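## Task

In the patch panel, find the LC plug in the rightmost column (column 6 of 6 counting from the left), in block 6 of 10 counting from the top, in the topmost hole (hole 1 of 4 from the top). It is not latched. Press it inward until it latches. Kinking any fibre, unlatching any other plug or forcing anything else may count as failure. The robot falling over or ending up tilted counts as failure.

## Robot and tools

ROBOT. A simulated Rainbow Robotics RB-Y1. It has a wheeled base with two drive wheels and rear casters, and it cannot move sideways. The torso bends through four joints: squat lowers the level chest, shift moves the hips forward, pitch bows the chest forward, and yaw turns the upper body left (positive). There is a head with pan and tilt. There are two 7-joint arms, each ending in a parallel gripper. A wrist camera sits in a case that sticks out sideways from each hand and can bump into things. The base is 0.58 m wide. Its front edge is 0.10 m ahead of the wheel axle and its back is 0.57 m behind it.

FRAMES. All positions are in metres in the base frame. Its origin is on the floor between the drive wheels, with x forward, y to the left and z up. The left_hand and right_hand readings give the point between the finger pads. In the hand's own axes the fingers point along -z and close along x. The odometry frame is the base frame at the start of the scene. Its heading is in rad, positive to the left, and it is computed from wheel turns only, so slip and bumps distort it.

move. This tool sends one action and returns the state plus images.
- base: an object {x_m_s, turn_rad_s, for_s}. It is a velocity held for a duration, not a destination. x_m_s is forward speed in m/s, positive forward, with magnitude 0.005 to 0.4 or 0. turn_rad_s is in rad/s, positive to the left, with magnitude 0.02 to 1.509 or 0. for_s is 0.1 to 5 s. Distance covered is roughly speed times for_s. Acceleration is 0.4 m/s² (turning 0.5 rad/s²), so the base coasts for up to about 1 s after for_s ends (about 3 s when turning). If |x_m_s| + 0.27×|turn_rad_s| exceeds 0.4, both speeds are scaled down.
- joints: one object keyed by joint name, holding absolute targets. Angles are in rad and gripper openings in m. Ranges: torso_squat_rad 0 to 1.2; torso_shift_rad -0.3 to 0.6; torso_pitch_rad -0.2 to 1.4; torso_yaw_rad -1.5 to 1.5; shoulder pitch ±2.356 (negative swings forward and up); left shoulder roll 0 to 3.141 and right shoulder roll -3.141 to 0 (both lift outward); shoulder yaw ±2.094; elbow -2.617 to 0.01 (negative bends); forearm roll ±3.141; wrist pitch -1.57 to 1.919; hand roll ±2.705; gripper 0 to 0.1 m; head_pan_rad ±0.523; head_tilt_rad -0.35 to 1.57 (positive looks down). The torso also obeys combined limits: squat+shift<=1.52; squat-shift+pitch<=1.57; shift+0.5pitch-0.4squat<=0.7; shift+0.3pitch-0.5squat<=0.39. Breaking one leaves the torso off_target.
- target: an absolute pose for one hand, {side: "left" or "right", x, y, z, quat_wxyz}. x, y and z are in base-frame metres (-3 to 3). quat_wxyz is four numbers in the order w, x, y, z, matching the printed hand lines. It is converted once into joint angles, so the hand travels along an arc, and long moves should be split into short steps. A target can be combined only with min_time_s.
- min_time_s: 0.1 to 8 s, the shortest duration for the arm, head and torso motions in the action.
- contact_limits: gripper current caps in mA, 200 to 672.5, keyed left_gripper_m or right_gripper_m. They start at 672.5 and stay until changed. A lower cap means a softer grip.
- cameras: a list of head_camera, left_wrist_camera, right_wrist_camera or all; [] means none. blocking: false returns at once while the motion continues.
A call without an action only reports.

wait {seconds 0 to 10}. stop brakes all running motion. zoom_image {camera, region [x0,y0,x1,y1]} takes pixel coordinates, top-left origin, with a region of at most 504×504. The head image is 896x504 and the wrist images are 644x364. finished_scene {scene} ends the current scene, numbered as given; it is final, and the result announces the next task.

RESULTS. The "move" line reads done or gives the worst status. Hand status is reached (within 10 mm and 2°), short (with the remaining error) or refused (with a reason). Joint statuses can be done, off_target (resting away from the target and possibly still pushing), time_out, contact_stop (torso only), limit_stop_at_own_body_* (the self-collision guard), not_followed (the arm-collision check held the command back) and torque_fault. A base "done" means only that the velocity was sent, and "sent for a of b s" shows how long. A refusal, or any stop you did not command, cancels the remaining move, wait and finished_scene calls in that reply. Other readings: lidar_m gives 12 distances in 30° sectors, starting straight ahead and going counter-clockwise. motor_effort gives wheel effort in %, with the peak in brackets; at rest it is normally under 30. Wrist force and torque are raw values on the hand axes with offsets. Joint torques and external torques are listed in arm joint order. on_its_own lists what the robot did without being told.

CAUTIONS. The plugs need a gentle, straight push along their axis. Do not bend fibres or knock neighbouring plugs. Never let the two arms collide or press on each other: a hard press ends the scene. Contact torque at a joint's load limit (elbow 34.2, forearm and wrist joints 23.7, shoulders 66.5 N m) causes a 10 s robot-wide torque fault. Pushing against something unreachable or holding a long reach heats motors, and at 80 °C the arm brakes. The base does not stop at furniture. A blocked wheel cuts both wheel motors for 2 s, and the upper body catching on an edge while driving can tip the robot. Weight or reach far in front of the wheels tips it forward. The result must hold once the robot lets go. The simulation keeps running while you think.

Each tool is called after ">>>" as name([rows], argument=value, ...), one row to a line, values as JSON.

## Session

>>> move()

Scene clock: 0.00 s.
Joint torques (N m): no reading
External joint torques (N m): no reading
Wrist force (N): no reading
Wrist torque (N m): no reading
Wrist force, peak (N): no reading
base_odometry: x=+0.000 y=+0.000 heading=+0.000
lidar_m: 1.64 1.29 2.28 2.23 2.31 3.18 4.22 3.39 2.53 2.43 2.31 1.40
base_status: not commanded
joint_positions: torso_squat_rad=+0.350 torso_shift_rad=+0.000 torso_pitch_rad=+0.000 torso_yaw_rad=+0.000 left_shoulder_pitch_rad=-0.027 left_shoulder_roll_rad=+0.035 left_shoulder_yaw_rad=+0.020 left_elbow_rad=-0.272 left_forearm_roll_rad=+0.012 left_wrist_pitch_rad=+0.002 left_hand_roll_rad=-0.032 left_gripper_m=+0.099 right_shoulder_pitch_rad=+0.050 right_shoulder_roll_rad=-0.007 right_shoulder_yaw_rad=+0.006 right_elbow_rad=-0.245 right_forearm_roll_rad=+0.014 right_wrist_pitch_rad=+0.031 right_hand_roll_rad=+0.034 right_gripper_m=+0.100 head_pan_rad=+0.000 head_tilt_rad=+0.400
joint_status: not commanded
wheel_motors_off: 0
motor_effort: left_wheel=+2 right_wheel=+0
chest: x=-0.2280 y=+0.0000 z=+1.2475 quat_wxyz=(+1.000, +0.000, +0.000, +0.000) (m; base frame)
left_hand: x=-0.0774 y=+0.2478 z=+0.5785 quat_wxyz=(+0.989, +0.020, -0.147, -0.007) (m; base frame)
right_hand: x=-0.1514 y=-0.2262 z=+0.5660 quat_wxyz=(+0.996, -0.006, -0.084, +0.019) (m; base frame)
pictures: head_camera, left_wrist_camera, right_wrist_camera

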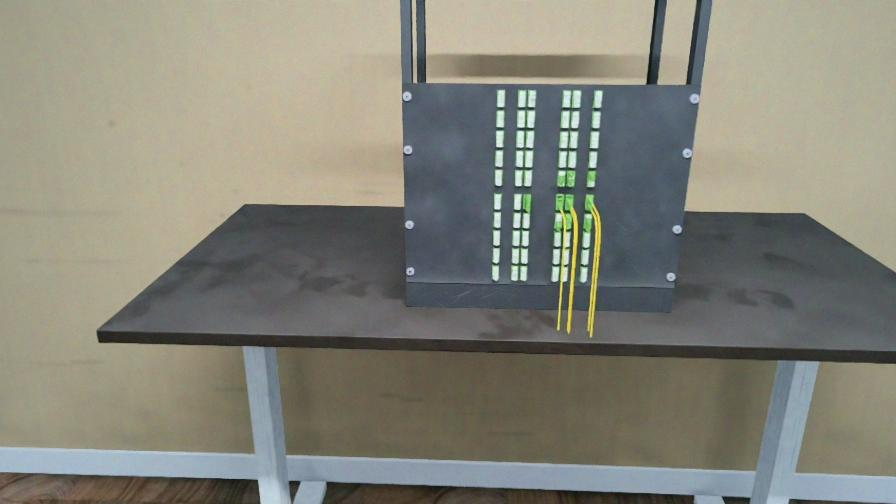

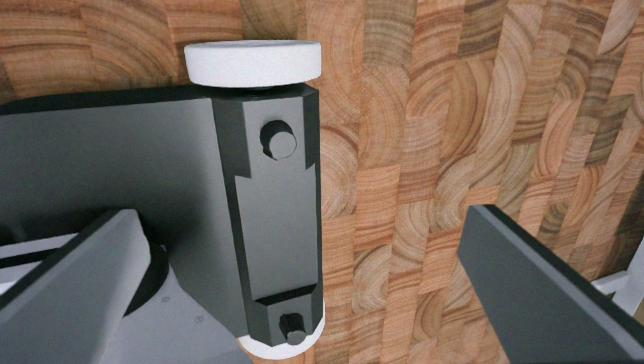

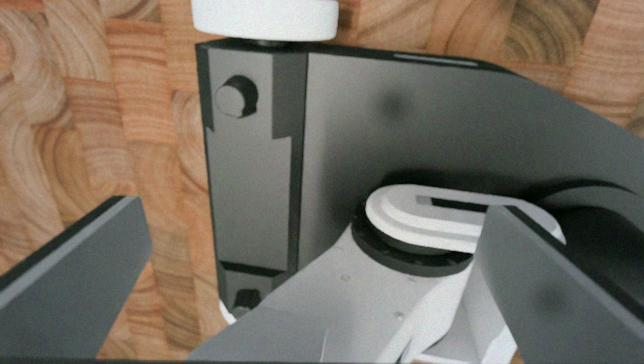

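>>> zoom_image(camera="head_camera", region=[470, 150, 640, 290])

>>> zoom_image(camera="head_camera", region=[540, 160, 620, 230])

>>> zoom_image(camera="head_camera", region=[380, 60, 730, 340])

Scaled by 2.965 from the camera's 896x504 image, which has a finer 1280x720 frame.

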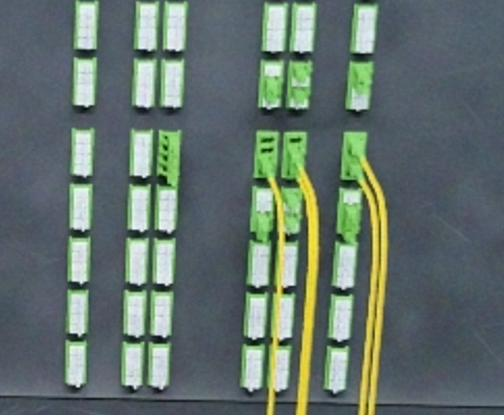

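Scaled by 6.300 from the camera's 896x504 image, which has a finer 1280x720 frame.

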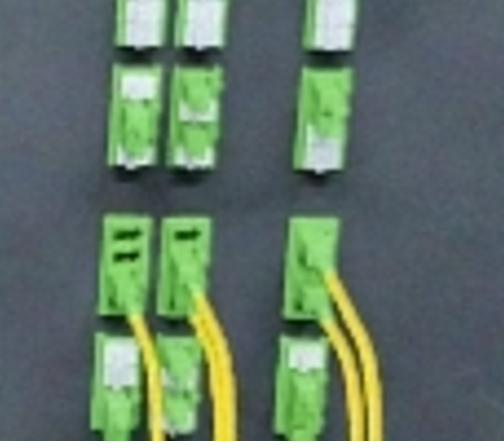

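Scaled by 1.440 from the camera's 896x504 image, which has a finer 1280x720 frame.

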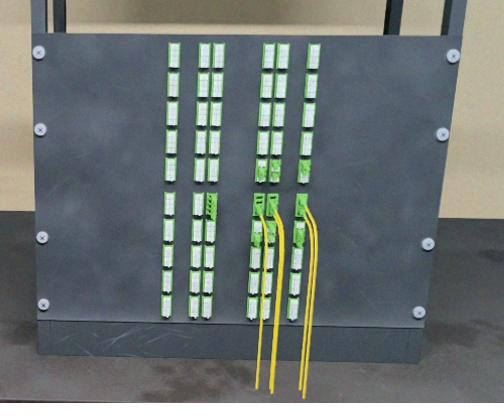

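>>> move(target={"side": "right", "x": 0.28, "y": -0.28, "z": 1.15, "quat_wxyz": [0.7071, 0, -0.7071, 0]}, min_time_s=3)

Scene clock: 5.53 s.
Joint torques (N m): left_arm=[-3.82 1.16 -0.17 -2.09 0.05 -0.7 0.01] | right_arm=[-10.9 -6.18 -4.34 -10.08 0.35 -1.79 0.03]
External joint torques (N m): left_arm=[-0.37 0.04 -0.27 -0.24 0.04 -0.07 0.02] | right_arm=[-0.42 -1.25 -1.24 -1.01 -0.04 0 -0.01]
Wrist force (N): left_arm=[-2.3 0.0 -8.3] | right_arm=[-5.7 -0.6 -2.3]
Wrist torque (N m): left_arm=[-0.07 -0.22 -0.01] | right_arm=[0.10 -0.39 -0.01]
Wrist force, peak (N): left_arm=[-2.4 0.1 -8.7] | right_arm=[-1.2 0.3 -8.8]
move: done
base_odometry: x=+0.000 y=+0.000 heading=+0.000
lidar_m: 1.64 1.29 2.28 2.22 2.31 3.17 4.22 3.40 2.52 2.43 2.31 1.40
base_status: not commanded
joint_positions: torso_squat_rad=+0.350 torso_shift_rad=+0.000 torso_pitch_rad=+0.000 torso_yaw_rad=+0.000 left_shoulder_pitch_rad=-0.027 left_shoulder_roll_rad=+0.035 left_shoulder_yaw_rad=+0.020 left_elbow_rad=-0.272 left_forearm_roll_rad=+0.012 left_wrist_pitch_rad=+0.002 left_hand_roll_rad=-0.032 left_gripper_m=+0.099 right_shoulder_pitch_rad=-0.014 right_shoulder_roll_rad=-0.286 right_shoulder_yaw_rad=-0.028 right_elbow_rad=-2.026 right_forearm_roll_rad=-0.059 right_wrist_pitch_rad=+0.470 right_hand_roll_rad=-0.233 right_gripper_m=+0.100 head_pan_rad=+0.000 head_tilt_rad=+0.400
joint_status: all done
wheel_motors_off: 0
motor_effort: left_wheel=+2(3) right_wheel=+3(4)
chest: x=-0.2280 y=+0.0000 z=+1.2475 quat_wxyz=(+1.000, +0.000, +0.000, +0.000) (m; base frame)
left_hand: x=-0.0774 y=+0.2478 z=+0.5785 quat_wxyz=(+0.989, +0.020, -0.147, -0.007) (m; base frame)
right_hand: x=+0.2798 y=-0.2799 z=+1.1498 quat_wxyz=(+0.707, +0.000, -0.707, +0.000) (m; base frame)
right_hand_status: reached (checked arc, planned for 3.0 s): 0 mm and 0.0 deg off.
pictures: head_camera, left_wrist_camera, right_wrist_camera
camera_calibration:
right_wrist_camera: T_world_to_cam=[[-0.00483255, -0.0397629, -0.999197, 1.13728], [-0.477578, 0.877983, -0.0326295, 0.442884], [0.878576, 0.477037, -0.0232328, -0.012053], [0, 0, 0, 1]] pos_world=[0.227597, -0.337874, 1.15054]

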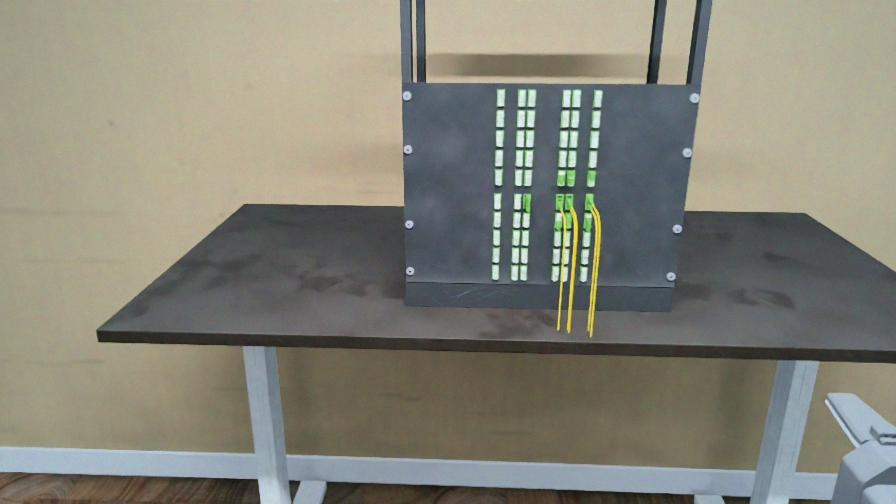

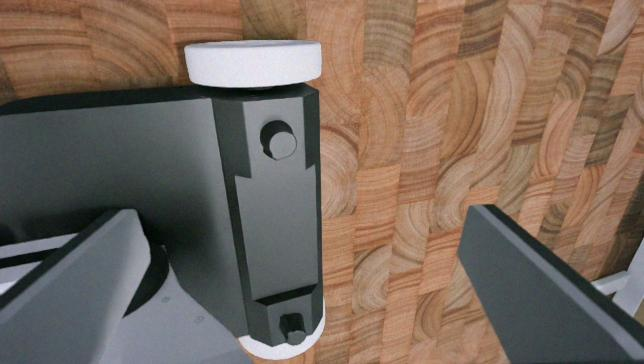

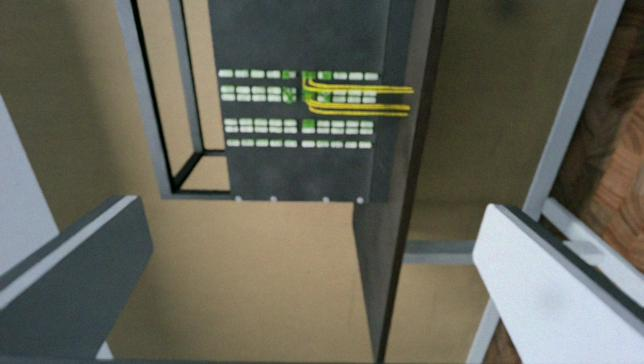

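>>> move(base={"x_m_s": 0.15, "for_s": 2.3}, joints={"head_tilt_rad": 0.35, "head_pan_rad": -0.25})

>>> zoom_image(camera="head_camera", region=[400, 100, 700, 300])

Scene clock: 8.90 s.
Joint torques (N m): left_arm=[-3.61 1.55 -0.28 -1.93 -0.04 -0.57 0.18] | right_arm=[-10.69 -5.7 -3.45 -10.1 0.23 -1.63 -0.03]
External joint torques (N m): left_arm=[-0.16 0.43 -0.38 -0.08 -0.05 0.05 0.19] | right_arm=[-0.21 -0.77 -0.35 -1.03 -0.15 0.16 -0.08]
Wrist force (N): left_arm=[-1.9 -0.1 -8.0] | right_arm=[-5.4 -0.4 -2.2]
Wrist torque (N m): left_arm=[-0.05 -0.13 0.04] | right_arm=[0.10 -0.34 -0.04]
Wrist force, peak (N): left_arm=[-1.3 -0.4 -8.9] | right_arm=[-6.4 -0.8 -2.3]
move: done
base_odometry: x=+0.345 y=+0.000 heading=-0.001
lidar_m: 1.30 0.99 1.86 2.21 2.31 3.18 4.57 3.43 2.53 2.43 1.82 1.11
base_status: done (sent for 2.3 of 2.3 s)
joint_positions: torso_squat_rad=+0.350 torso_shift_rad=+0.000 torso_pitch_rad=+0.000 torso_yaw_rad=+0.000 left_shoulder_pitch_rad=-0.027 left_shoulder_roll_rad=+0.035 left_shoulder_yaw_rad=+0.020 left_elbow_rad=-0.272 left_forearm_roll_rad=+0.012 left_wrist_pitch_rad=+0.002 left_hand_roll_rad=-0.032 left_gripper_m=+0.099 right_shoulder_pitch_rad=-0.015 right_shoulder_roll_rad=-0.286 right_shoulder_yaw_rad=-0.028 right_elbow_rad=-2.026 right_forearm_roll_rad=-0.059 right_wrist_pitch_rad=+0.470 right_hand_roll_rad=-0.233 right_gripper_m=+0.100 head_pan_rad=-0.250 head_tilt_rad=+0.350
joint_status: all done
wheel_motors_off: 0
motor_effort: left_wheel=-8(29) right_wheel=+10(34)
chest: x=-0.2279 y=+0.0000 z=+1.2475 quat_wxyz=(+1.000, +0.000, +0.000, +0.000) (m; base frame)
left_hand: x=-0.0774 y=+0.2478 z=+0.5785 quat_wxyz=(+0.989, +0.020, -0.147, -0.007) (m; base frame)
right_hand: x=+0.2799 y=-0.2799 z=+1.1498 quat_wxyz=(+0.707, +0.000, -0.707, +0.000) (m; base frame)
pictures: head_camera, left_wrist_camera, right_wrist_camera
camera_calibration:
head_camera: T_world_to_cam=[[-0.216689, -0.976098, 0.0166774, -0.0749099], [-0.311072, 0.0528435, -0.948916, 1.36642], [0.925354, -0.210808, -0.315087, 0.591951], [0, 0, 0, 1]] pos_world=[-0.138942, -0.0205378, 1.48438]
left_wrist_camera: T_world_to_cam=[[0.946842, 0.00713425, 0.32162, -0.120489], [-0.131537, -0.903777, 0.407291, 0.00750546], [0.293578, -0.427945, -0.854795, 0.699814], [0, 0, 0, 1]] pos_world=[-0.0903794, 0.307125, 0.633893]
right_wrist_camera: T_world_to_cam=[[-0.0048274, -0.039764, -0.999197, 1.13728], [-0.477656, 0.877941, -0.0326308, 0.442937], [0.878534, 0.477115, -0.0232317, -0.0121063], [0, 0, 0, 1]] pos_world=[0.227697, -0.337874, 1.15054]

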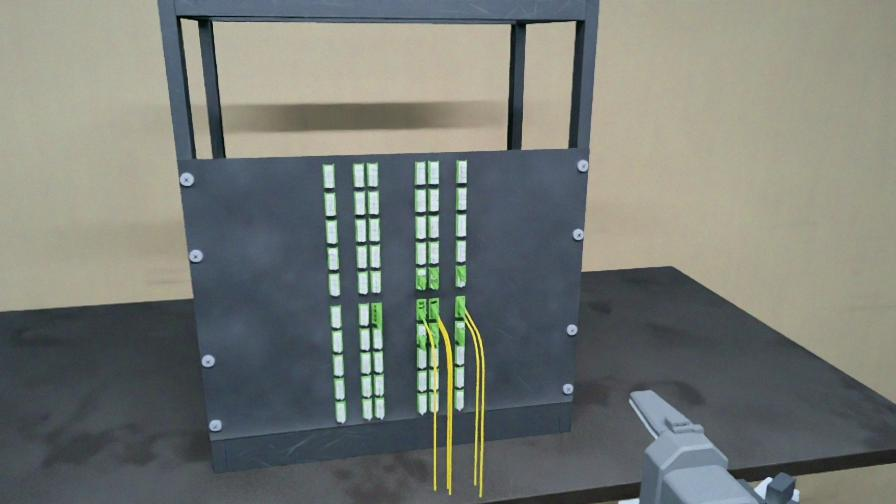

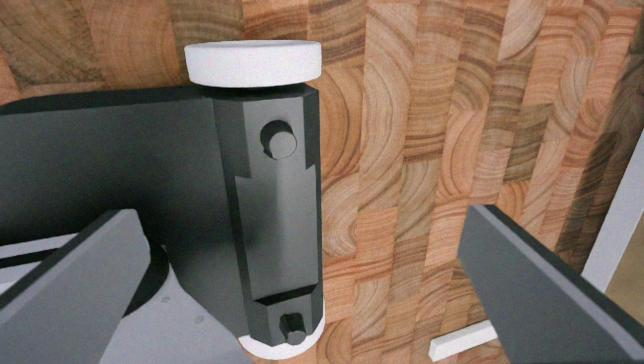

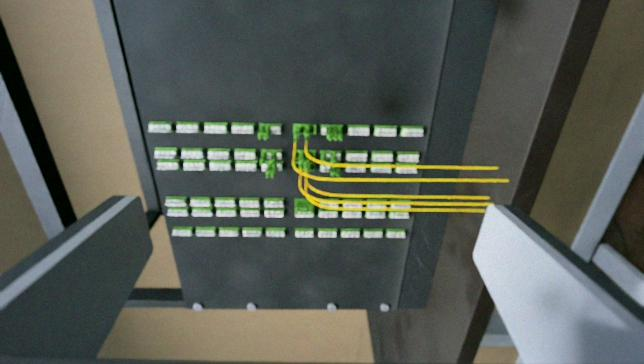

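Scaled by 1.680 from the camera's 896x504 image, which has a finer 1280x720 frame.

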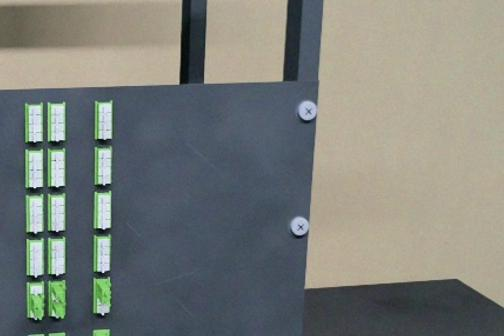

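>>> zoom_image(camera="head_camera", region=[400, 255, 500, 365])

>>> zoom_image(camera="right_wrist_camera", region=[240, 100, 380, 230])

Scaled by 4.582 from the camera's 896x504 image, which has a finer 1280x720 frame.

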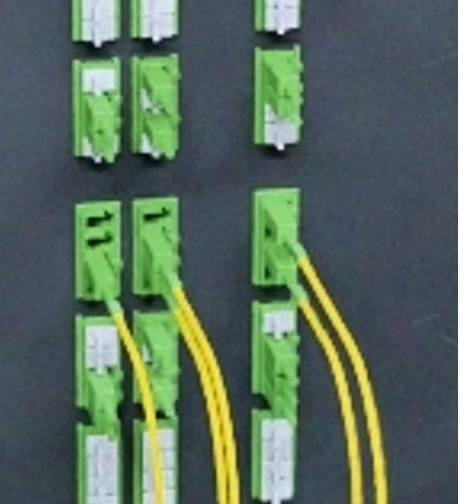

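Scaled by 3.600 from the camera's 644x364 image, which has a finer 920x520 frame.

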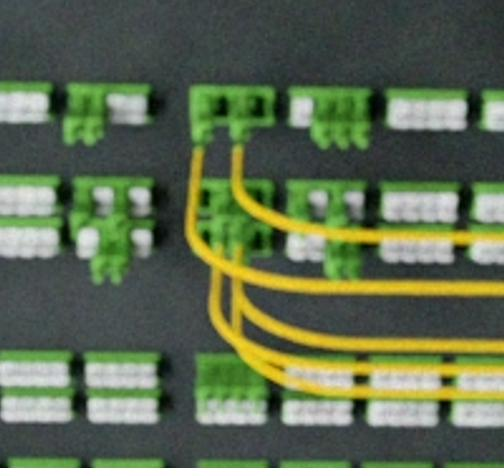

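>>> move(target={"side": "right", "x": 0.2, "y": -0.22, "z": 1.19, "quat_wxyz": [0.5, -0.5, -0.5, 0.5]}, min_time_s=2)

Scene clock: 13.73 s.
Joint torques (N m): left_arm=[-4.01 1.22 -0.34 -1.97 0.12 -0.63 0.11] | right_arm=[-7.26 -6.61 -3.8 -8.95 1.54 -1.07 0.34]
External joint torques (N m): left_arm=[-0.56 0.1 -0.44 -0.13 0.11 -0.01 0.12] | right_arm=[0.33 -1.43 1.32 -1.3 0.36 0.01 0.35]
Wrist force (N): left_arm=[-1.5 0.1 -7.8] | right_arm=[-0.1 5.9 -2.3]
Wrist torque (N m): left_arm=[-0.08 -0.07 0.02] | right_arm=[-0.28 -0.05 0.04]
Wrist force, peak (N): left_arm=[-2.3 -0.4 -8.8] | right_arm=[-6.2 -0.6 -2.7]
move: done
base_odometry: x=+0.345 y=+0.000 heading=-0.001
lidar_m: 1.29 0.98 1.86 2.22 2.31 3.18 4.56 3.43 2.52 2.44 1.81 1.10
base_status: not commanded
joint_positions: torso_squat_rad=+0.350 torso_shift_rad=+0.000 torso_pitch_rad=+0.000 torso_yaw_rad=+0.000 left_shoulder_pitch_rad=-0.027 left_shoulder_roll_rad=+0.035 left_shoulder_yaw_rad=+0.020 left_elbow_rad=-0.272 left_forearm_roll_rad=+0.012 left_wrist_pitch_rad=+0.002 left_hand_roll_rad=-0.032 left_gripper_m=+0.099 right_shoulder_pitch_rad=+0.064 right_shoulder_roll_rad=-0.627 right_shoulder_yaw_rad=+0.359 right_elbow_rad=-2.444 right_forearm_roll_rad=+0.501 right_wrist_pitch_rad=+0.870 right_hand_roll_rad=+0.628 right_gripper_m=+0.100 head_pan_rad=-0.250 head_tilt_rad=+0.350
joint_status: all done
wheel_motors_off: 0
motor_effort: left_wheel=-7(9) right_wheel=+10(12)
chest: x=-0.2279 y=+0.0000 z=+1.2475 quat_wxyz=(+1.000, +0.000, +0.000, +0.000) (m; base frame)
left_hand: x=-0.0774 y=+0.2478 z=+0.5785 quat_wxyz=(+0.989, +0.020, -0.147, -0.007) (m; base frame)
right_hand: x=+0.1999 y=-0.2201 z=+1.1899 quat_wxyz=(+0.499, -0.500, -0.501, +0.500) (m; base frame)
right_hand_status: reached (checked arc, planned for 2.0 s): 0 mm and 0.1 deg off.
pictures: head_camera, left_wrist_camera, right_wrist_camera
camera_calibration:
head_camera: T_world_to_cam=[[-0.216689, -0.976098, 0.0166774, -0.0749099], [-0.311072, 0.0528435, -0.948916, 1.36642], [0.925354, -0.210808, -0.315087, 0.591951], [0, 0, 0, 1]] pos_world=[-0.138942, -0.0205378, 1.48438]
left_wrist_camera: T_world_to_cam=[[0.946842, 0.00713425, 0.32162, -0.120489], [-0.131537, -0.903777, 0.407291, 0.00750546], [0.293578, -0.427945, -0.854795, 0.699814], [0, 0, 0, 1]] pos_world=[-0.0903794, 0.307125, 0.633893]
right_wrist_camera: T_world_to_cam=[[-0.0029805, -0.999223, 0.0393051, -0.267892], [-0.476187, -0.0331446, -0.878719, 1.15941], [0.879339, -0.0213356, -0.475718, 0.459204], [0, 0, 0, 1]] pos_world=[0.147501, -0.219458, 1.24778]

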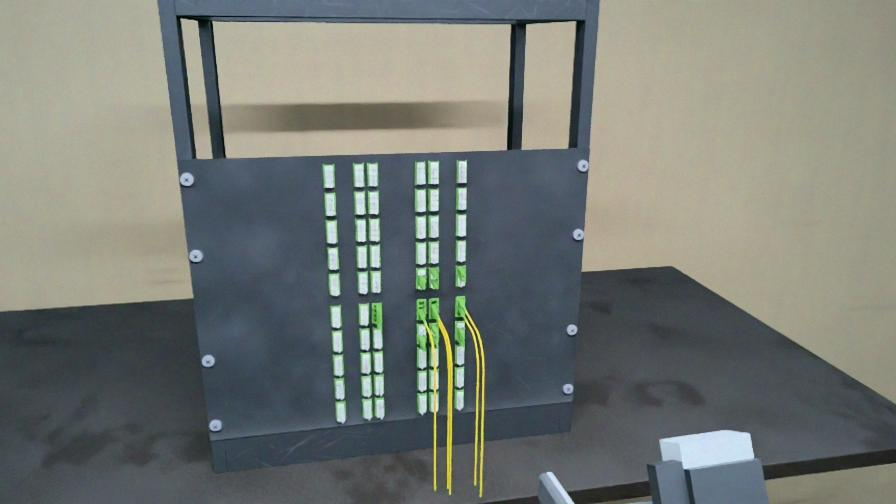

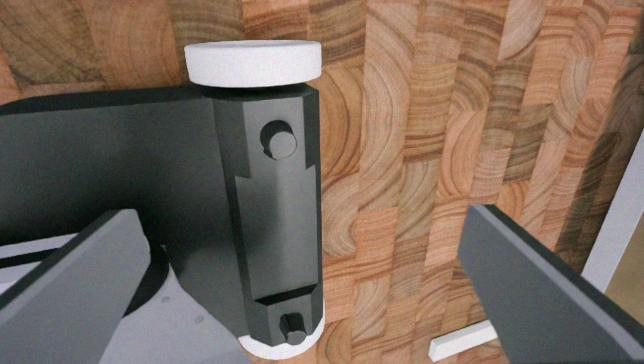

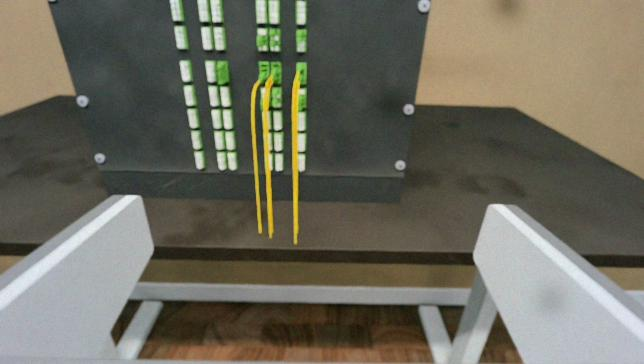

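>>> move(base={"x_m_s": 0.1, "for_s": 2.0}, joints={"head_tilt_rad": 0.5, "head_pan_rad": -0.3})

>>> zoom_image(camera="right_wrist_camera", region=[200, 0, 440, 140])

>>> zoom_image(camera="head_camera", region=[350, 150, 550, 350])

Scene clock: 16.60 s.
Joint torques (N m): left_arm=[-4.15 0.95 -0.53 -2.01 -0.04 -0.56 0.11] | right_arm=[-7.69 -6.11 -4.3 -8.97 1.62 -0.78 0.28]
External joint torques (N m): left_arm=[-0.7 -0.17 -0.64 -0.16 -0.05 0.07 0.13] | right_arm=[-0.1 -0.93 0.82 -1.32 0.44 0.3 0.28]
Wrist force (N): left_arm=[-0.9 0.7 -8.2] | right_arm=[-0.2 5.7 -2.4]
Wrist torque (N m): left_arm=[-0.14 -0.05 0.04] | right_arm=[-0.27 -0.07 0.00]
Wrist force, peak (N): left_arm=[-1.6 0.1 -8.7] | right_arm=[0.3 5.8 -3.3]
move: done
base_odometry: x=+0.545 y=+0.000 heading=-0.002
lidar_m: 1.09 0.81 1.57 2.22 2.31 3.18 4.76 3.43 2.52 2.44 0.97 1.02
base_status: done (sent for 2 of 2 s)
joint_positions: torso_squat_rad=+0.350 torso_shift_rad=+0.000 torso_pitch_rad=+0.000 torso_yaw_rad=+0.000 left_shoulder_pitch_rad=-0.027 left_shoulder_roll_rad=+0.035 left_shoulder_yaw_rad=+0.020 left_elbow_rad=-0.272 left_forearm_roll_rad=+0.012 left_wrist_pitch_rad=+0.002 left_hand_roll_rad=-0.032 left_gripper_m=+0.099 right_shoulder_pitch_rad=+0.064 right_shoulder_roll_rad=-0.627 right_shoulder_yaw_rad=+0.360 right_elbow_rad=-2.444 right_forearm_roll_rad=+0.501 right_wrist_pitch_rad=+0.870 right_hand_roll_rad=+0.628 right_gripper_m=+0.100 head_pan_rad=-0.300 head_tilt_rad=+0.500
joint_status: all done
wheel_motors_off: 0
motor_effort: left_wheel=-8(19) right_wheel=+9(37)
chest: x=-0.2279 y=+0.0000 z=+1.2475 quat_wxyz=(+1.000, +0.000, +0.000, +0.000) (m; base frame)
left_hand: x=-0.0774 y=+0.2478 z=+0.5785 quat_wxyz=(+0.989, +0.020, -0.147, -0.007) (m; base frame)
right_hand: x=+0.1999 y=-0.2200 z=+1.1898 quat_wxyz=(+0.499, -0.500, -0.501, +0.500) (m; base frame)
pictures: head_camera, left_wrist_camera, right_wrist_camera
camera_calibration:
head_camera: T_world_to_cam=[[-0.263093, -0.964699, 0.0117808, -0.0773452], [-0.440113, 0.109143, -0.891285, 1.25638], [0.858535, -0.239676, -0.453291, 0.778268], [0, 0, 0, 1]] pos_world=[-0.135572, -0.0252081, 1.47348]
left_wrist_camera: T_world_to_cam=[[0.946842, 0.00713425, 0.32162, -0.120489], [-0.131537, -0.903777, 0.407291, 0.00750546], [0.293578, -0.427945, -0.854795, 0.699814], [0, 0, 0, 1]] pos_world=[-0.0903794, 0.307125, 0.633893]
right_wrist_camera: T_world_to_cam=[[-0.00297709, -0.999223, 0.0393039, -0.267891], [-0.476306, -0.0331423, -0.878655, 1.15935], [0.879275, -0.0213365, -0.475837, 0.459362], [0, 0, 0, 1]] pos_world=[0.147501, -0.219458, 1.24778]

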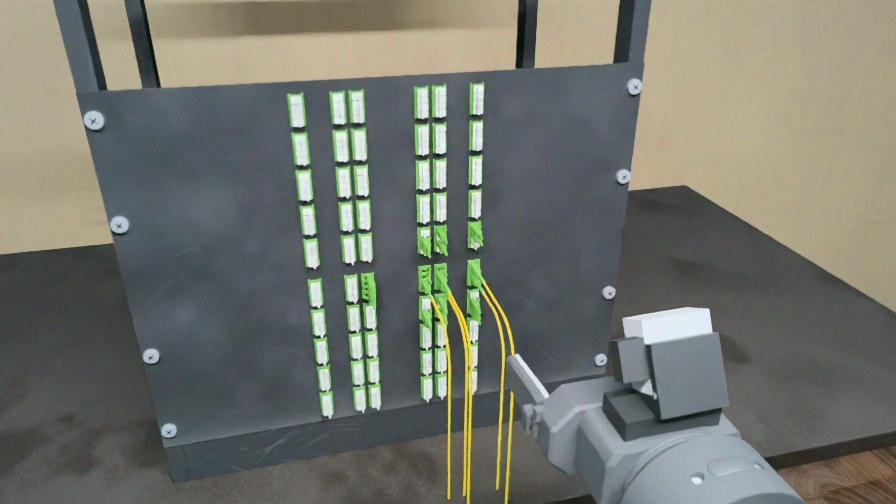

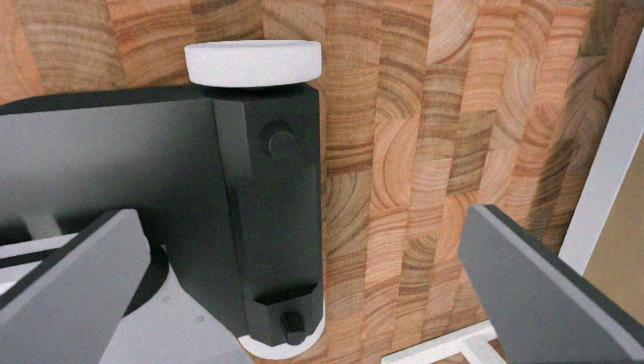

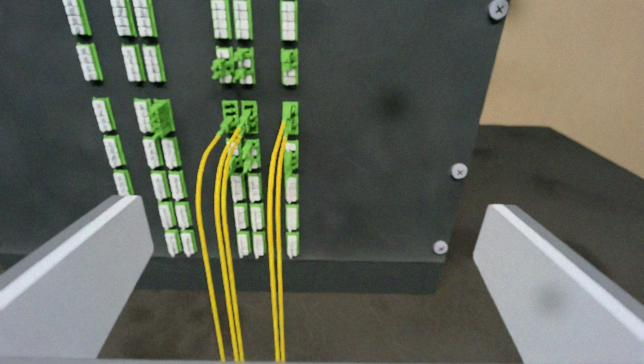

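Scaled by 2.100 from the camera's 644x364 image, which has a finer 920x520 frame.

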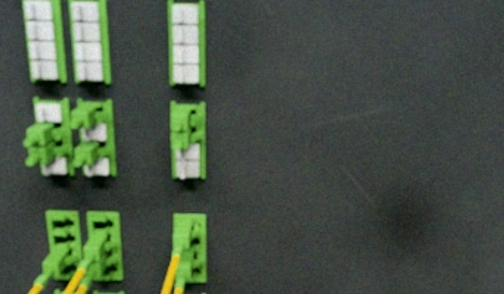

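Scaled by 2.520 from the camera's 896x504 image, which has a finer 1280x720 frame.

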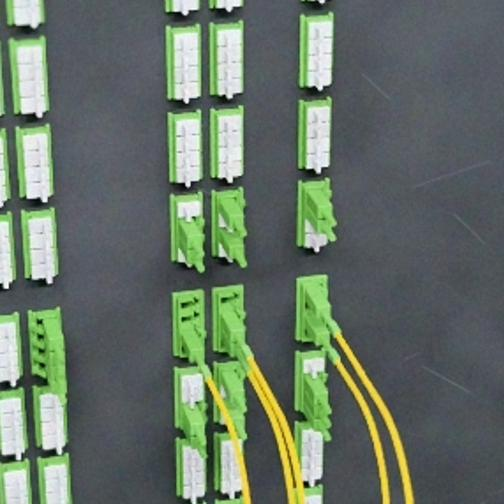

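>>> move(target={"side": "right", "x": 0.26, "y": -0.21, "z": 1.21, "quat_wxyz": [0.5, -0.5, -0.5, 0.5]}, min_time_s=2, cameras=["head_camera", "right_wrist_camera"])

>>> zoom_image(camera="right_wrist_camera", region=[230, 60, 390, 200])

Scene clock: 19.33 s.
Joint torques (N m): left_arm=[-3.91 1.16 -0.57 -2.05 -0.02 -0.68 0.28] | right_arm=[-11.97 -4.26 -8.39 -7.29 1.04 -0.91 0.49]
External joint torques (N m): left_arm=[-0.46 0.03 -0.68 -0.2 -0.03 -0.05 0.29] | right_arm=[-0.58 1.16 -2.47 -0.21 -0.15 0.24 0.5]
Wrist force (N): left_arm=[-1.8 -0.2 -7.5] | right_arm=[0.0 5.9 -2.1]
Wrist torque (N m): left_arm=[-0.04 -0.19 0.02] | right_arm=[-0.28 -0.07 0.02]
Wrist force, peak (N): left_arm=[-1.8 0.4 -9.1] | right_arm=[-0.1 6.4 -2.3]
move: done
base_odometry: x=+0.545 y=+0.000 heading=-0.002
lidar_m: 1.09 0.81 1.57 2.21 2.32 3.18 4.77 3.43 2.52 2.44 0.97 1.01
base_status: not commanded
joint_positions: torso_squat_rad=+0.350 torso_shift_rad=+0.000 torso_pitch_rad=+0.000 torso_yaw_rad=+0.000 left_shoulder_pitch_rad=-0.027 left_shoulder_roll_rad=+0.035 left_shoulder_yaw_rad=+0.020 left_elbow_rad=-0.272 left_forearm_roll_rad=+0.012 left_wrist_pitch_rad=+0.002 left_hand_roll_rad=-0.032 left_gripper_m=+0.099 right_shoulder_pitch_rad=-0.188 right_shoulder_roll_rad=-0.595 right_shoulder_yaw_rad=+0.352 right_elbow_rad=-2.263 right_forearm_roll_rad=+0.381 right_wrist_pitch_rad=+0.919 right_hand_roll_rad=+0.677 right_gripper_m=+0.100 head_pan_rad=-0.300 head_tilt_rad=+0.500
joint_status: all done
wheel_motors_off: 0
motor_effort: left_wheel=-9(11) right_wheel=+7(13)
chest: x=-0.2279 y=+0.0000 z=+1.2475 quat_wxyz=(+1.000, +0.000, +0.000, +0.000) (m; base frame)
left_hand: x=-0.0774 y=+0.2478 z=+0.5785 quat_wxyz=(+0.989, +0.020, -0.147, -0.007) (m; base frame)
right_hand: x=+0.2599 y=-0.2099 z=+1.2097 quat_wxyz=(+0.500, -0.500, -0.500, +0.500) (m; base frame)
right_hand_status: reached (checked arc, planned for 2.0 s): 0 mm and 0.0 deg off.
pictures: head_camera, right_wrist_camera
camera_calibration:
head_camera: T_world_to_cam=[[-0.263093, -0.964699, 0.0117808, -0.0773452], [-0.440113, 0.109143, -0.891285, 1.25638], [0.858535, -0.239676, -0.453291, 0.778268], [0, 0, 0, 1]] pos_world=[-0.135572, -0.0252081, 1.47348]
right_wrist_camera: T_world_to_cam=[[-0.00448304, -0.999192, 0.0399368, -0.258792], [-0.478241, -0.0329316, -0.877611, 1.20505], [0.878217, -0.0230338, -0.477707, 0.418401], [0, 0, 0, 1]] pos_world=[0.207696, -0.209261, 1.26777]

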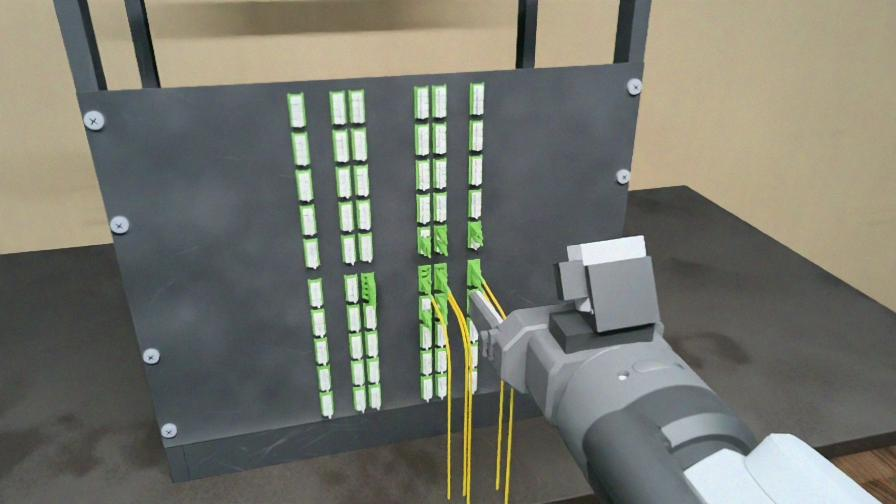

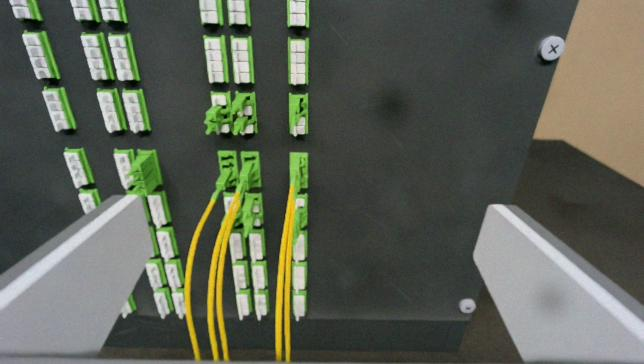

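Scaled by 3.150 from the camera's 644x364 image, which has a finer 920x520 frame.

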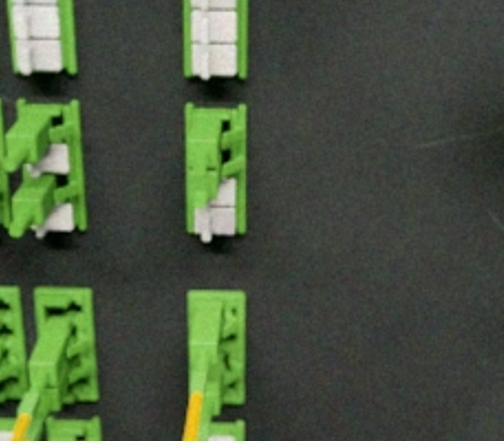

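>>> move(target={"side": "right", "x": 0.31, "y": -0.205, "z": 1.225, "quat_wxyz": [0.5, -0.5, -0.5, 0.5]}, min_time_s=2, cameras=["head_camera", "right_wrist_camera"])

>>> zoom_image(camera="right_wrist_camera", region=[250, 120, 370, 260])

>>> zoom_image(camera="right_wrist_camera", region=[170, 100, 430, 364])

Scene clock: 22.00 s.
Joint torques (N m): left_arm=[-4.3 1.33 -0.22 -1.89 -0.02 -0.57 0.08] | right_arm=[-15.05 -4.95 -8.8 -6.76 1.11 -1.39 0.47]
External joint torques (N m): left_arm=[-0.86 0.2 -0.33 -0.05 -0.02 0.06 0.09] | right_arm=[-0.87 0.88 -2.36 0.1 -0.05 -0.22 0.48]
Wrist force (N): left_arm=[-1.1 -0.3 -7.2] | right_arm=[0.6 5.6 -2.4]
Wrist torque (N m): left_arm=[-0.01 -0.02 -0.01] | right_arm=[-0.27 0.00 0.03]
Wrist force, peak (N): left_arm=[-1.7 -0.4 -8.6] | right_arm=[0.4 6.4 -2.5]
move: done
base_odometry: x=+0.545 y=+0.000 heading=-0.002
lidar_m: 1.10 0.81 1.58 2.22 2.29 3.16 4.76 3.44 2.53 2.44 0.97 1.03
base_status: not commanded
joint_positions: torso_squat_rad=+0.350 torso_shift_rad=+0.000 torso_pitch_rad=+0.000 torso_yaw_rad=+0.000 left_shoulder_pitch_rad=-0.027 left_shoulder_roll_rad=+0.035 left_shoulder_yaw_rad=+0.020 left_elbow_rad=-0.272 left_forearm_roll_rad=+0.012 left_wrist_pitch_rad=+0.002 left_hand_roll_rad=-0.032 left_gripper_m=+0.099 right_shoulder_pitch_rad=-0.364 right_shoulder_roll_rad=-0.574 right_shoulder_yaw_rad=+0.345 right_elbow_rad=-2.079 right_forearm_roll_rad=+0.312 right_wrist_pitch_rad=+0.898 right_hand_roll_rad=+0.692 right_gripper_m=+0.100 head_pan_rad=-0.300 head_tilt_rad=+0.500
joint_status: all done
wheel_motors_off: 0
motor_effort: left_wheel=-9(11) right_wheel=+10(12)
chest: x=-0.2279 y=+0.0000 z=+1.2475 quat_wxyz=(+1.000, +0.000, +0.000, +0.000) (m; base frame)
left_hand: x=-0.0774 y=+0.2478 z=+0.5785 quat_wxyz=(+0.989, +0.020, -0.147, -0.007) (m; base frame)
right_hand: x=+0.3091 y=-0.2050 z=+1.2247 quat_wxyz=(+0.500, -0.500, -0.500, +0.500) (m; base frame)
right_hand_status: reached (checked arc, planned for 2.0 s): 1 mm and 0.1 deg off.
pictures: head_camera, right_wrist_camera
camera_calibration:
head_camera: T_world_to_cam=[[-0.263093, -0.964699, 0.0117808, -0.0773452], [-0.440113, 0.109143, -0.891285, 1.25638], [0.858535, -0.239676, -0.453291, 0.778268], [0, 0, 0, 1]] pos_world=[-0.135572, -0.0252081, 1.47348]
right_wrist_camera: T_world_to_cam=[[-0.00450657, -0.999187, 0.0400737, -0.254443], [-0.478678, -0.0330291, -0.877369, 1.24168], [0.877979, -0.0231363, -0.47814, 0.383067], [0, 0, 0, 1]] pos_world=[0.256895, -0.204361, 1.28277]

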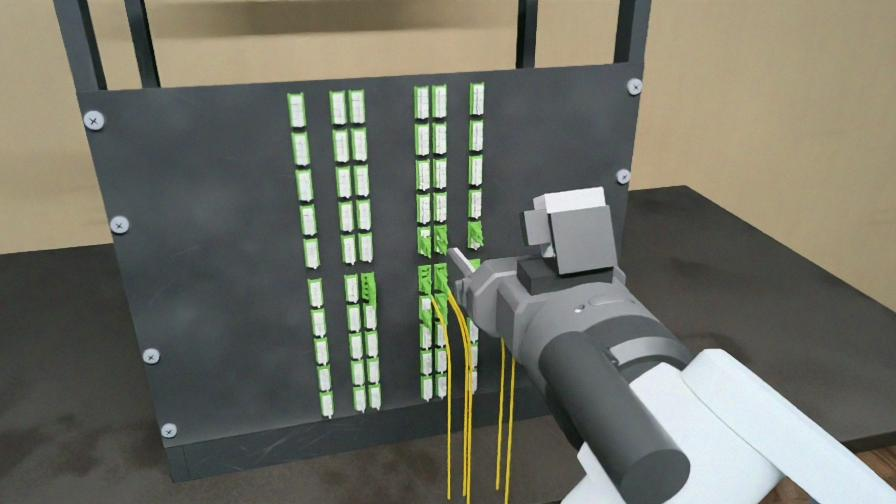

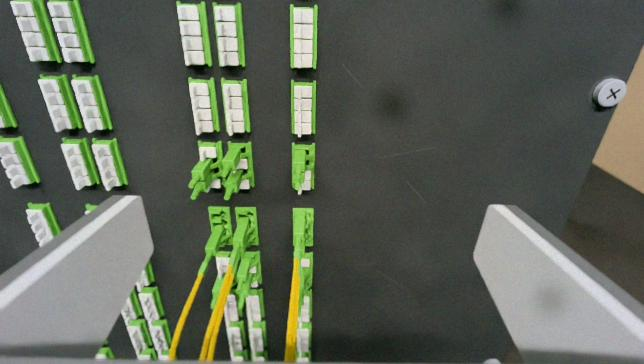

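Scaled by 3.600 from the camera's 644x364 image, which has a finer 920x520 frame.

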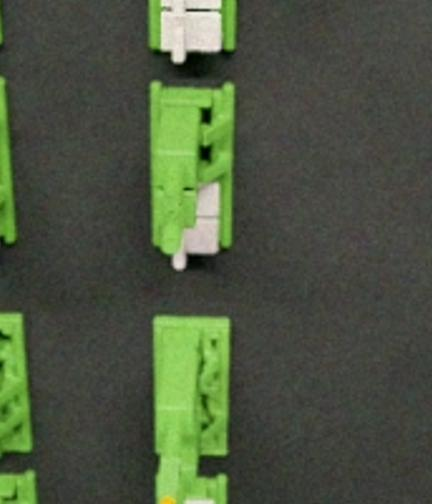

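Scaled by 1.909 from the camera's 644x364 image, which has a finer 920x520 frame.

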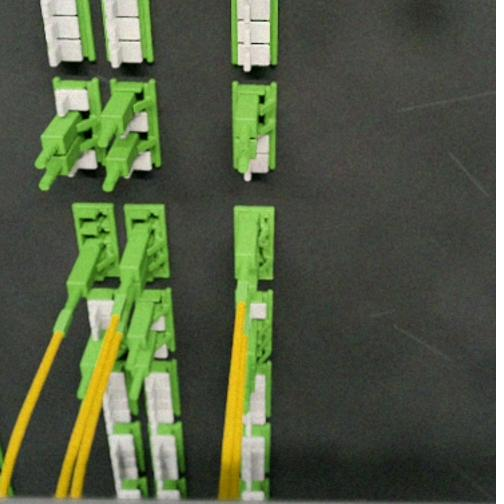

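>>> move(joints={"right_gripper_m": 0.0}, cameras=["head_camera", "right_wrist_camera"])

>>> zoom_image(camera="right_wrist_camera", region=[220, 140, 420, 340])

>>> zoom_image(camera="head_camera", region=[400, 200, 560, 360])

Scene clock: 24.27 s.
Joint torques (N m): left_arm=[-3.68 1.03 -0.49 -2.11 0.04 -0.69 0.27] | right_arm=[-15.29 -4.59 -8.71 -7.16 1.08 -1.54 0.32]
External joint torques (N m): left_arm=[-0.23 -0.1 -0.6 -0.26 0.03 -0.06 0.29] | right_arm=[-1.1 1.24 -2.26 -0.3 -0.07 -0.36 0.33]
Wrist force (N): left_arm=[-2.0 -0.3 -8.3] | right_arm=[0.4 5.9 -2.2]
Wrist torque (N m): left_arm=[-0.01 -0.14 0.06] | right_arm=[-0.30 0.00 0.02]
Wrist force, peak (N): left_arm=[-1.5 -0.6 -8.6] | right_arm=[0.3 6.3 -2.6]
move: done
base_odometry: x=+0.545 y=+0.000 heading=-0.002
lidar_m: 1.09 0.81 1.58 2.22 2.31 3.17 4.77 3.44 2.52 2.44 0.97 1.02
base_status: not commanded
joint_positions: torso_squat_rad=+0.350 torso_shift_rad=+0.000 torso_pitch_rad=+0.000 torso_yaw_rad=+0.000 left_shoulder_pitch_rad=-0.027 left_shoulder_roll_rad=+0.035 left_shoulder_yaw_rad=+0.020 left_elbow_rad=-0.272 left_forearm_roll_rad=+0.012 left_wrist_pitch_rad=+0.002 left_hand_roll_rad=-0.032 left_gripper_m=+0.099 right_shoulder_pitch_rad=-0.364 right_shoulder_roll_rad=-0.574 right_shoulder_yaw_rad=+0.345 right_elbow_rad=-2.079 right_forearm_roll_rad=+0.312 right_wrist_pitch_rad=+0.898 right_hand_roll_rad=+0.692 right_gripper_m=+0.000 head_pan_rad=-0.300 head_tilt_rad=+0.500
joint_status: all done
wheel_motors_off: 0
motor_effort: left_wheel=-8(11) right_wheel=+10(12)
chest: x=-0.2279 y=+0.0000 z=+1.2475 quat_wxyz=(+1.000, +0.000, +0.000, +0.000) (m; base frame)
left_hand: x=-0.0774 y=+0.2478 z=+0.5785 quat_wxyz=(+0.989, +0.020, -0.147, -0.007) (m; base frame)
right_hand: x=+0.3091 y=-0.2050 z=+1.2247 quat_wxyz=(+0.500, -0.500, -0.500, +0.500) (m; base frame)
pictures: head_camera, right_wrist_camera
camera_calibration:
head_camera: T_world_to_cam=[[-0.263093, -0.964699, 0.0117808, -0.0773452], [-0.440113, 0.109143, -0.891285, 1.25638], [0.858535, -0.239676, -0.453291, 0.778268], [0, 0, 0, 1]] pos_world=[-0.135572, -0.0252081, 1.47348]
right_wrist_camera: T_world_to_cam=[[-0.00450657, -0.999187, 0.0400737, -0.254443], [-0.478678, -0.0330291, -0.877369, 1.24168], [0.877979, -0.0231363, -0.47814, 0.383067], [0, 0, 0, 1]] pos_world=[0.256895, -0.204361, 1.28277]

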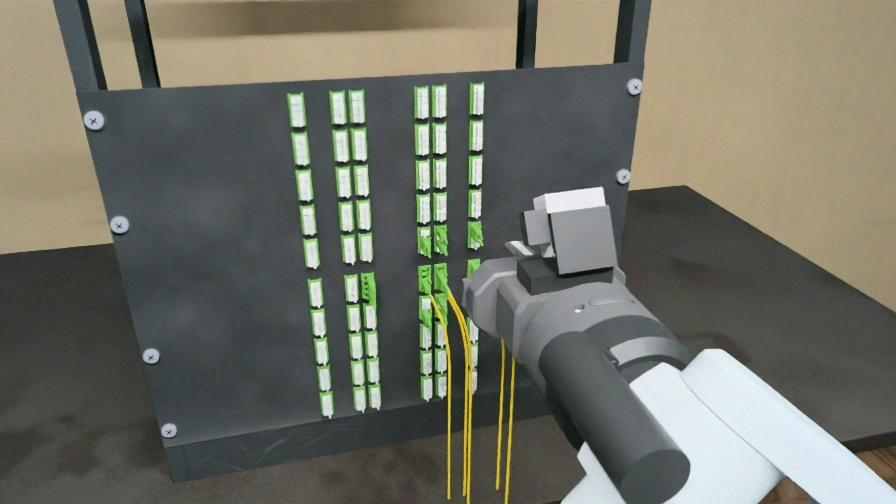

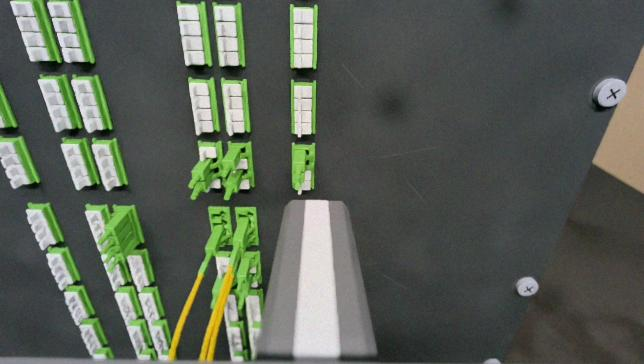

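Scaled by 2.520 from the camera's 644x364 image, which has a finer 920x520 frame.

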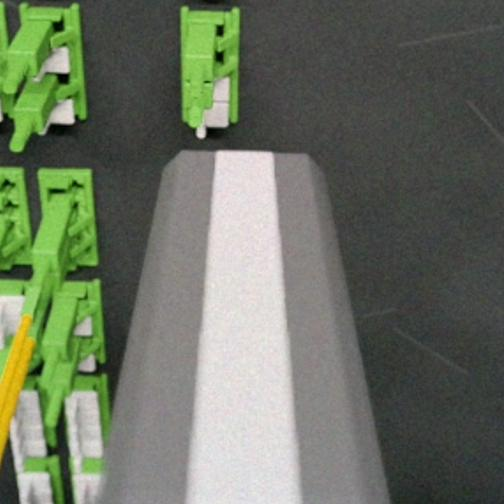

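Scaled by 3.150 from the camera's 896x504 image, which has a finer 1280x720 frame.

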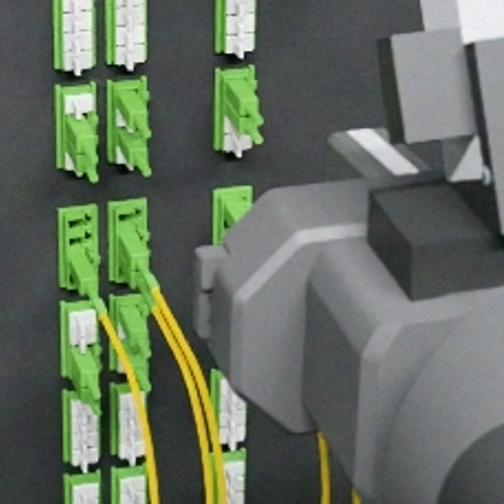

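>>> move(target={"side": "right", "x": 0.26, "y": -0.295, "z": 1.2, "quat_wxyz": [0.2988, -0.2988, -0.6408, 0.6408]}, min_time_s=2, cameras=["head_camera", "right_wrist_camera"])

Scene clock: 29.63 s.
Joint torques (N m): left_arm=[-3.61 0.79 -0.48 -2.12 0.02 -0.7 0.12] | right_arm=[-12.13 -16.4 -10.61 -2.21 -0.62 -1 -0.07]
External joint torques (N m): left_arm=[-0.16 -0.34 -0.59 -0.28 0.01 -0.07 0.13] | right_arm=[-0.25 -1.24 0.03 0.1 0.09 -0.19 -0.07]
Wrist force (N): left_arm=[-1.9 -0.4 -7.7] | right_arm=[0.2 5.8 -2.1]
Wrist torque (N m): left_arm=[-0.04 -0.12 0.01] | right_arm=[-0.28 -0.07 -0.01]
Wrist force, peak (N): left_arm=[-1.6 -0.7 -8.9] | right_arm=[-0.6 6.3 -2.8]
move: done
base_odometry: x=+0.545 y=+0.000 heading=-0.002
lidar_m: 1.09 0.81 1.57 2.22 2.31 3.18 4.76 3.44 2.53 2.44 0.97 1.02
base_status: not commanded
joint_positions: torso_squat_rad=+0.350 torso_shift_rad=+0.000 torso_pitch_rad=+0.000 torso_yaw_rad=+0.000 left_shoulder_pitch_rad=-0.027 left_shoulder_roll_rad=+0.035 left_shoulder_yaw_rad=+0.020 left_elbow_rad=-0.272 left_forearm_roll_rad=+0.012 left_wrist_pitch_rad=+0.002 left_hand_roll_rad=-0.032 left_gripper_m=+0.099 right_shoulder_pitch_rad=-0.211 right_shoulder_roll_rad=-1.330 right_shoulder_yaw_rad=+0.432 right_elbow_rad=-1.675 right_forearm_roll_rad=-0.158 right_wrist_pitch_rad=-0.458 right_hand_roll_rad=+0.458 right_gripper_m=+0.000 head_pan_rad=-0.300 head_tilt_rad=+0.500
joint_status: all done
wheel_motors_off: 0
motor_effort: left_wheel=-10(11) right_wheel=+9(11)
chest: x=-0.2279 y=+0.0000 z=+1.2475 quat_wxyz=(+1.000, +0.000, +0.000, +0.000) (m; base frame)
left_hand: x=-0.0774 y=+0.2478 z=+0.5785 quat_wxyz=(+0.989, +0.020, -0.147, -0.007) (m; base frame)
right_hand: x=+0.2597 y=-0.2951 z=+1.2000 quat_wxyz=(+0.300, -0.301, -0.640, +0.640) (m; base frame)
right_hand_status: reached (checked arc, planned for 2.0 s): 0 mm and 0.3 deg off.
pictures: head_camera, right_wrist_camera
camera_calibration:
head_camera: T_world_to_cam=[[-0.263093, -0.964699, 0.0117808, -0.0773452], [-0.440113, 0.109143, -0.891285, 1.25638], [0.858535, -0.239676, -0.453291, 0.778268], [0, 0, 0, 1]] pos_world=[-0.135572, -0.0252081, 1.47348]
right_wrist_camera: T_world_to_cam=[[0.634643, -0.771753, 0.0403166, -0.442806], [-0.346867, -0.331085, -0.877534, 1.07133], [0.690588, 0.542937, -0.477816, 0.627843], [0, 0, 0, 1]] pos_world=[0.219051, -0.327915, 1.25797]

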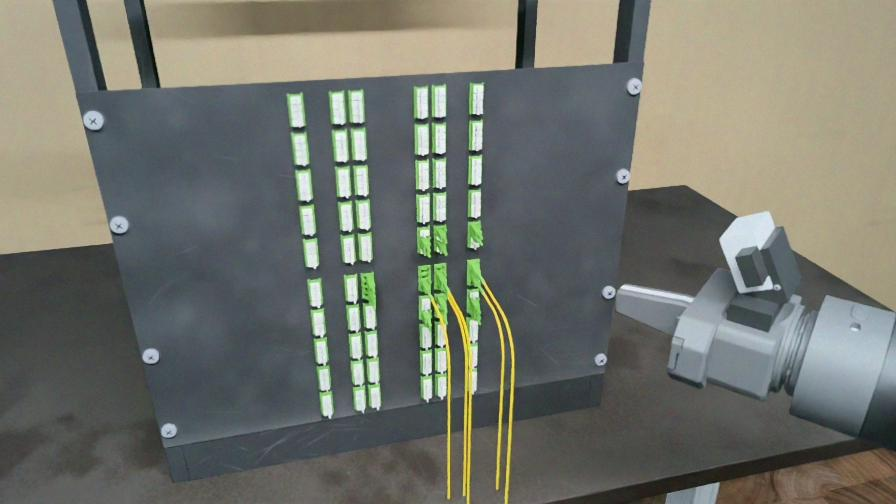

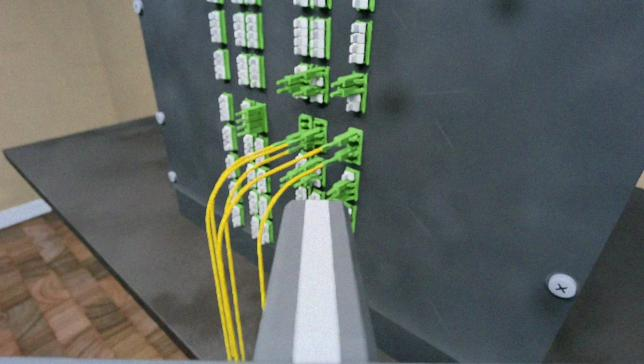

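>>> zoom_image(camera="right_wrist_camera", region=[260, 50, 400, 220])

>>> zoom_image(camera="head_camera", region=[580, 240, 760, 400])

Scaled by 2.965 from the camera's 644x364 image, which has a finer 920x520 frame.

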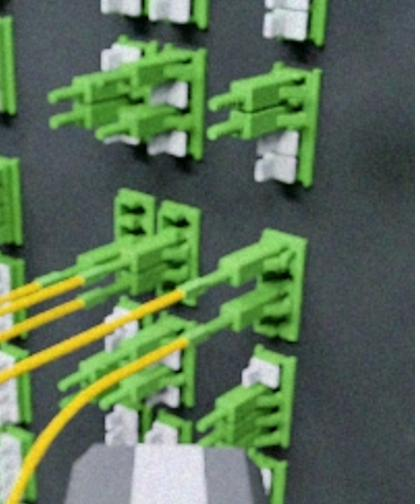

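Scaled by 2.800 from the camera's 896x504 image, which has a finer 1280x720 frame.

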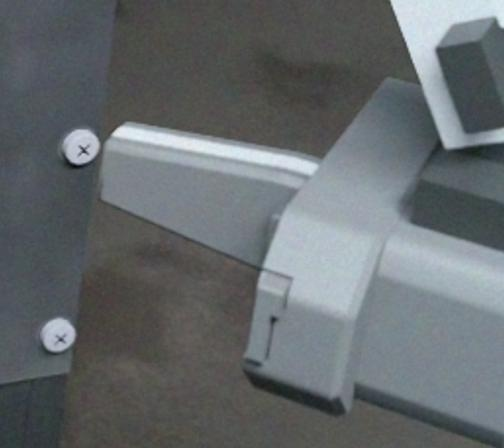

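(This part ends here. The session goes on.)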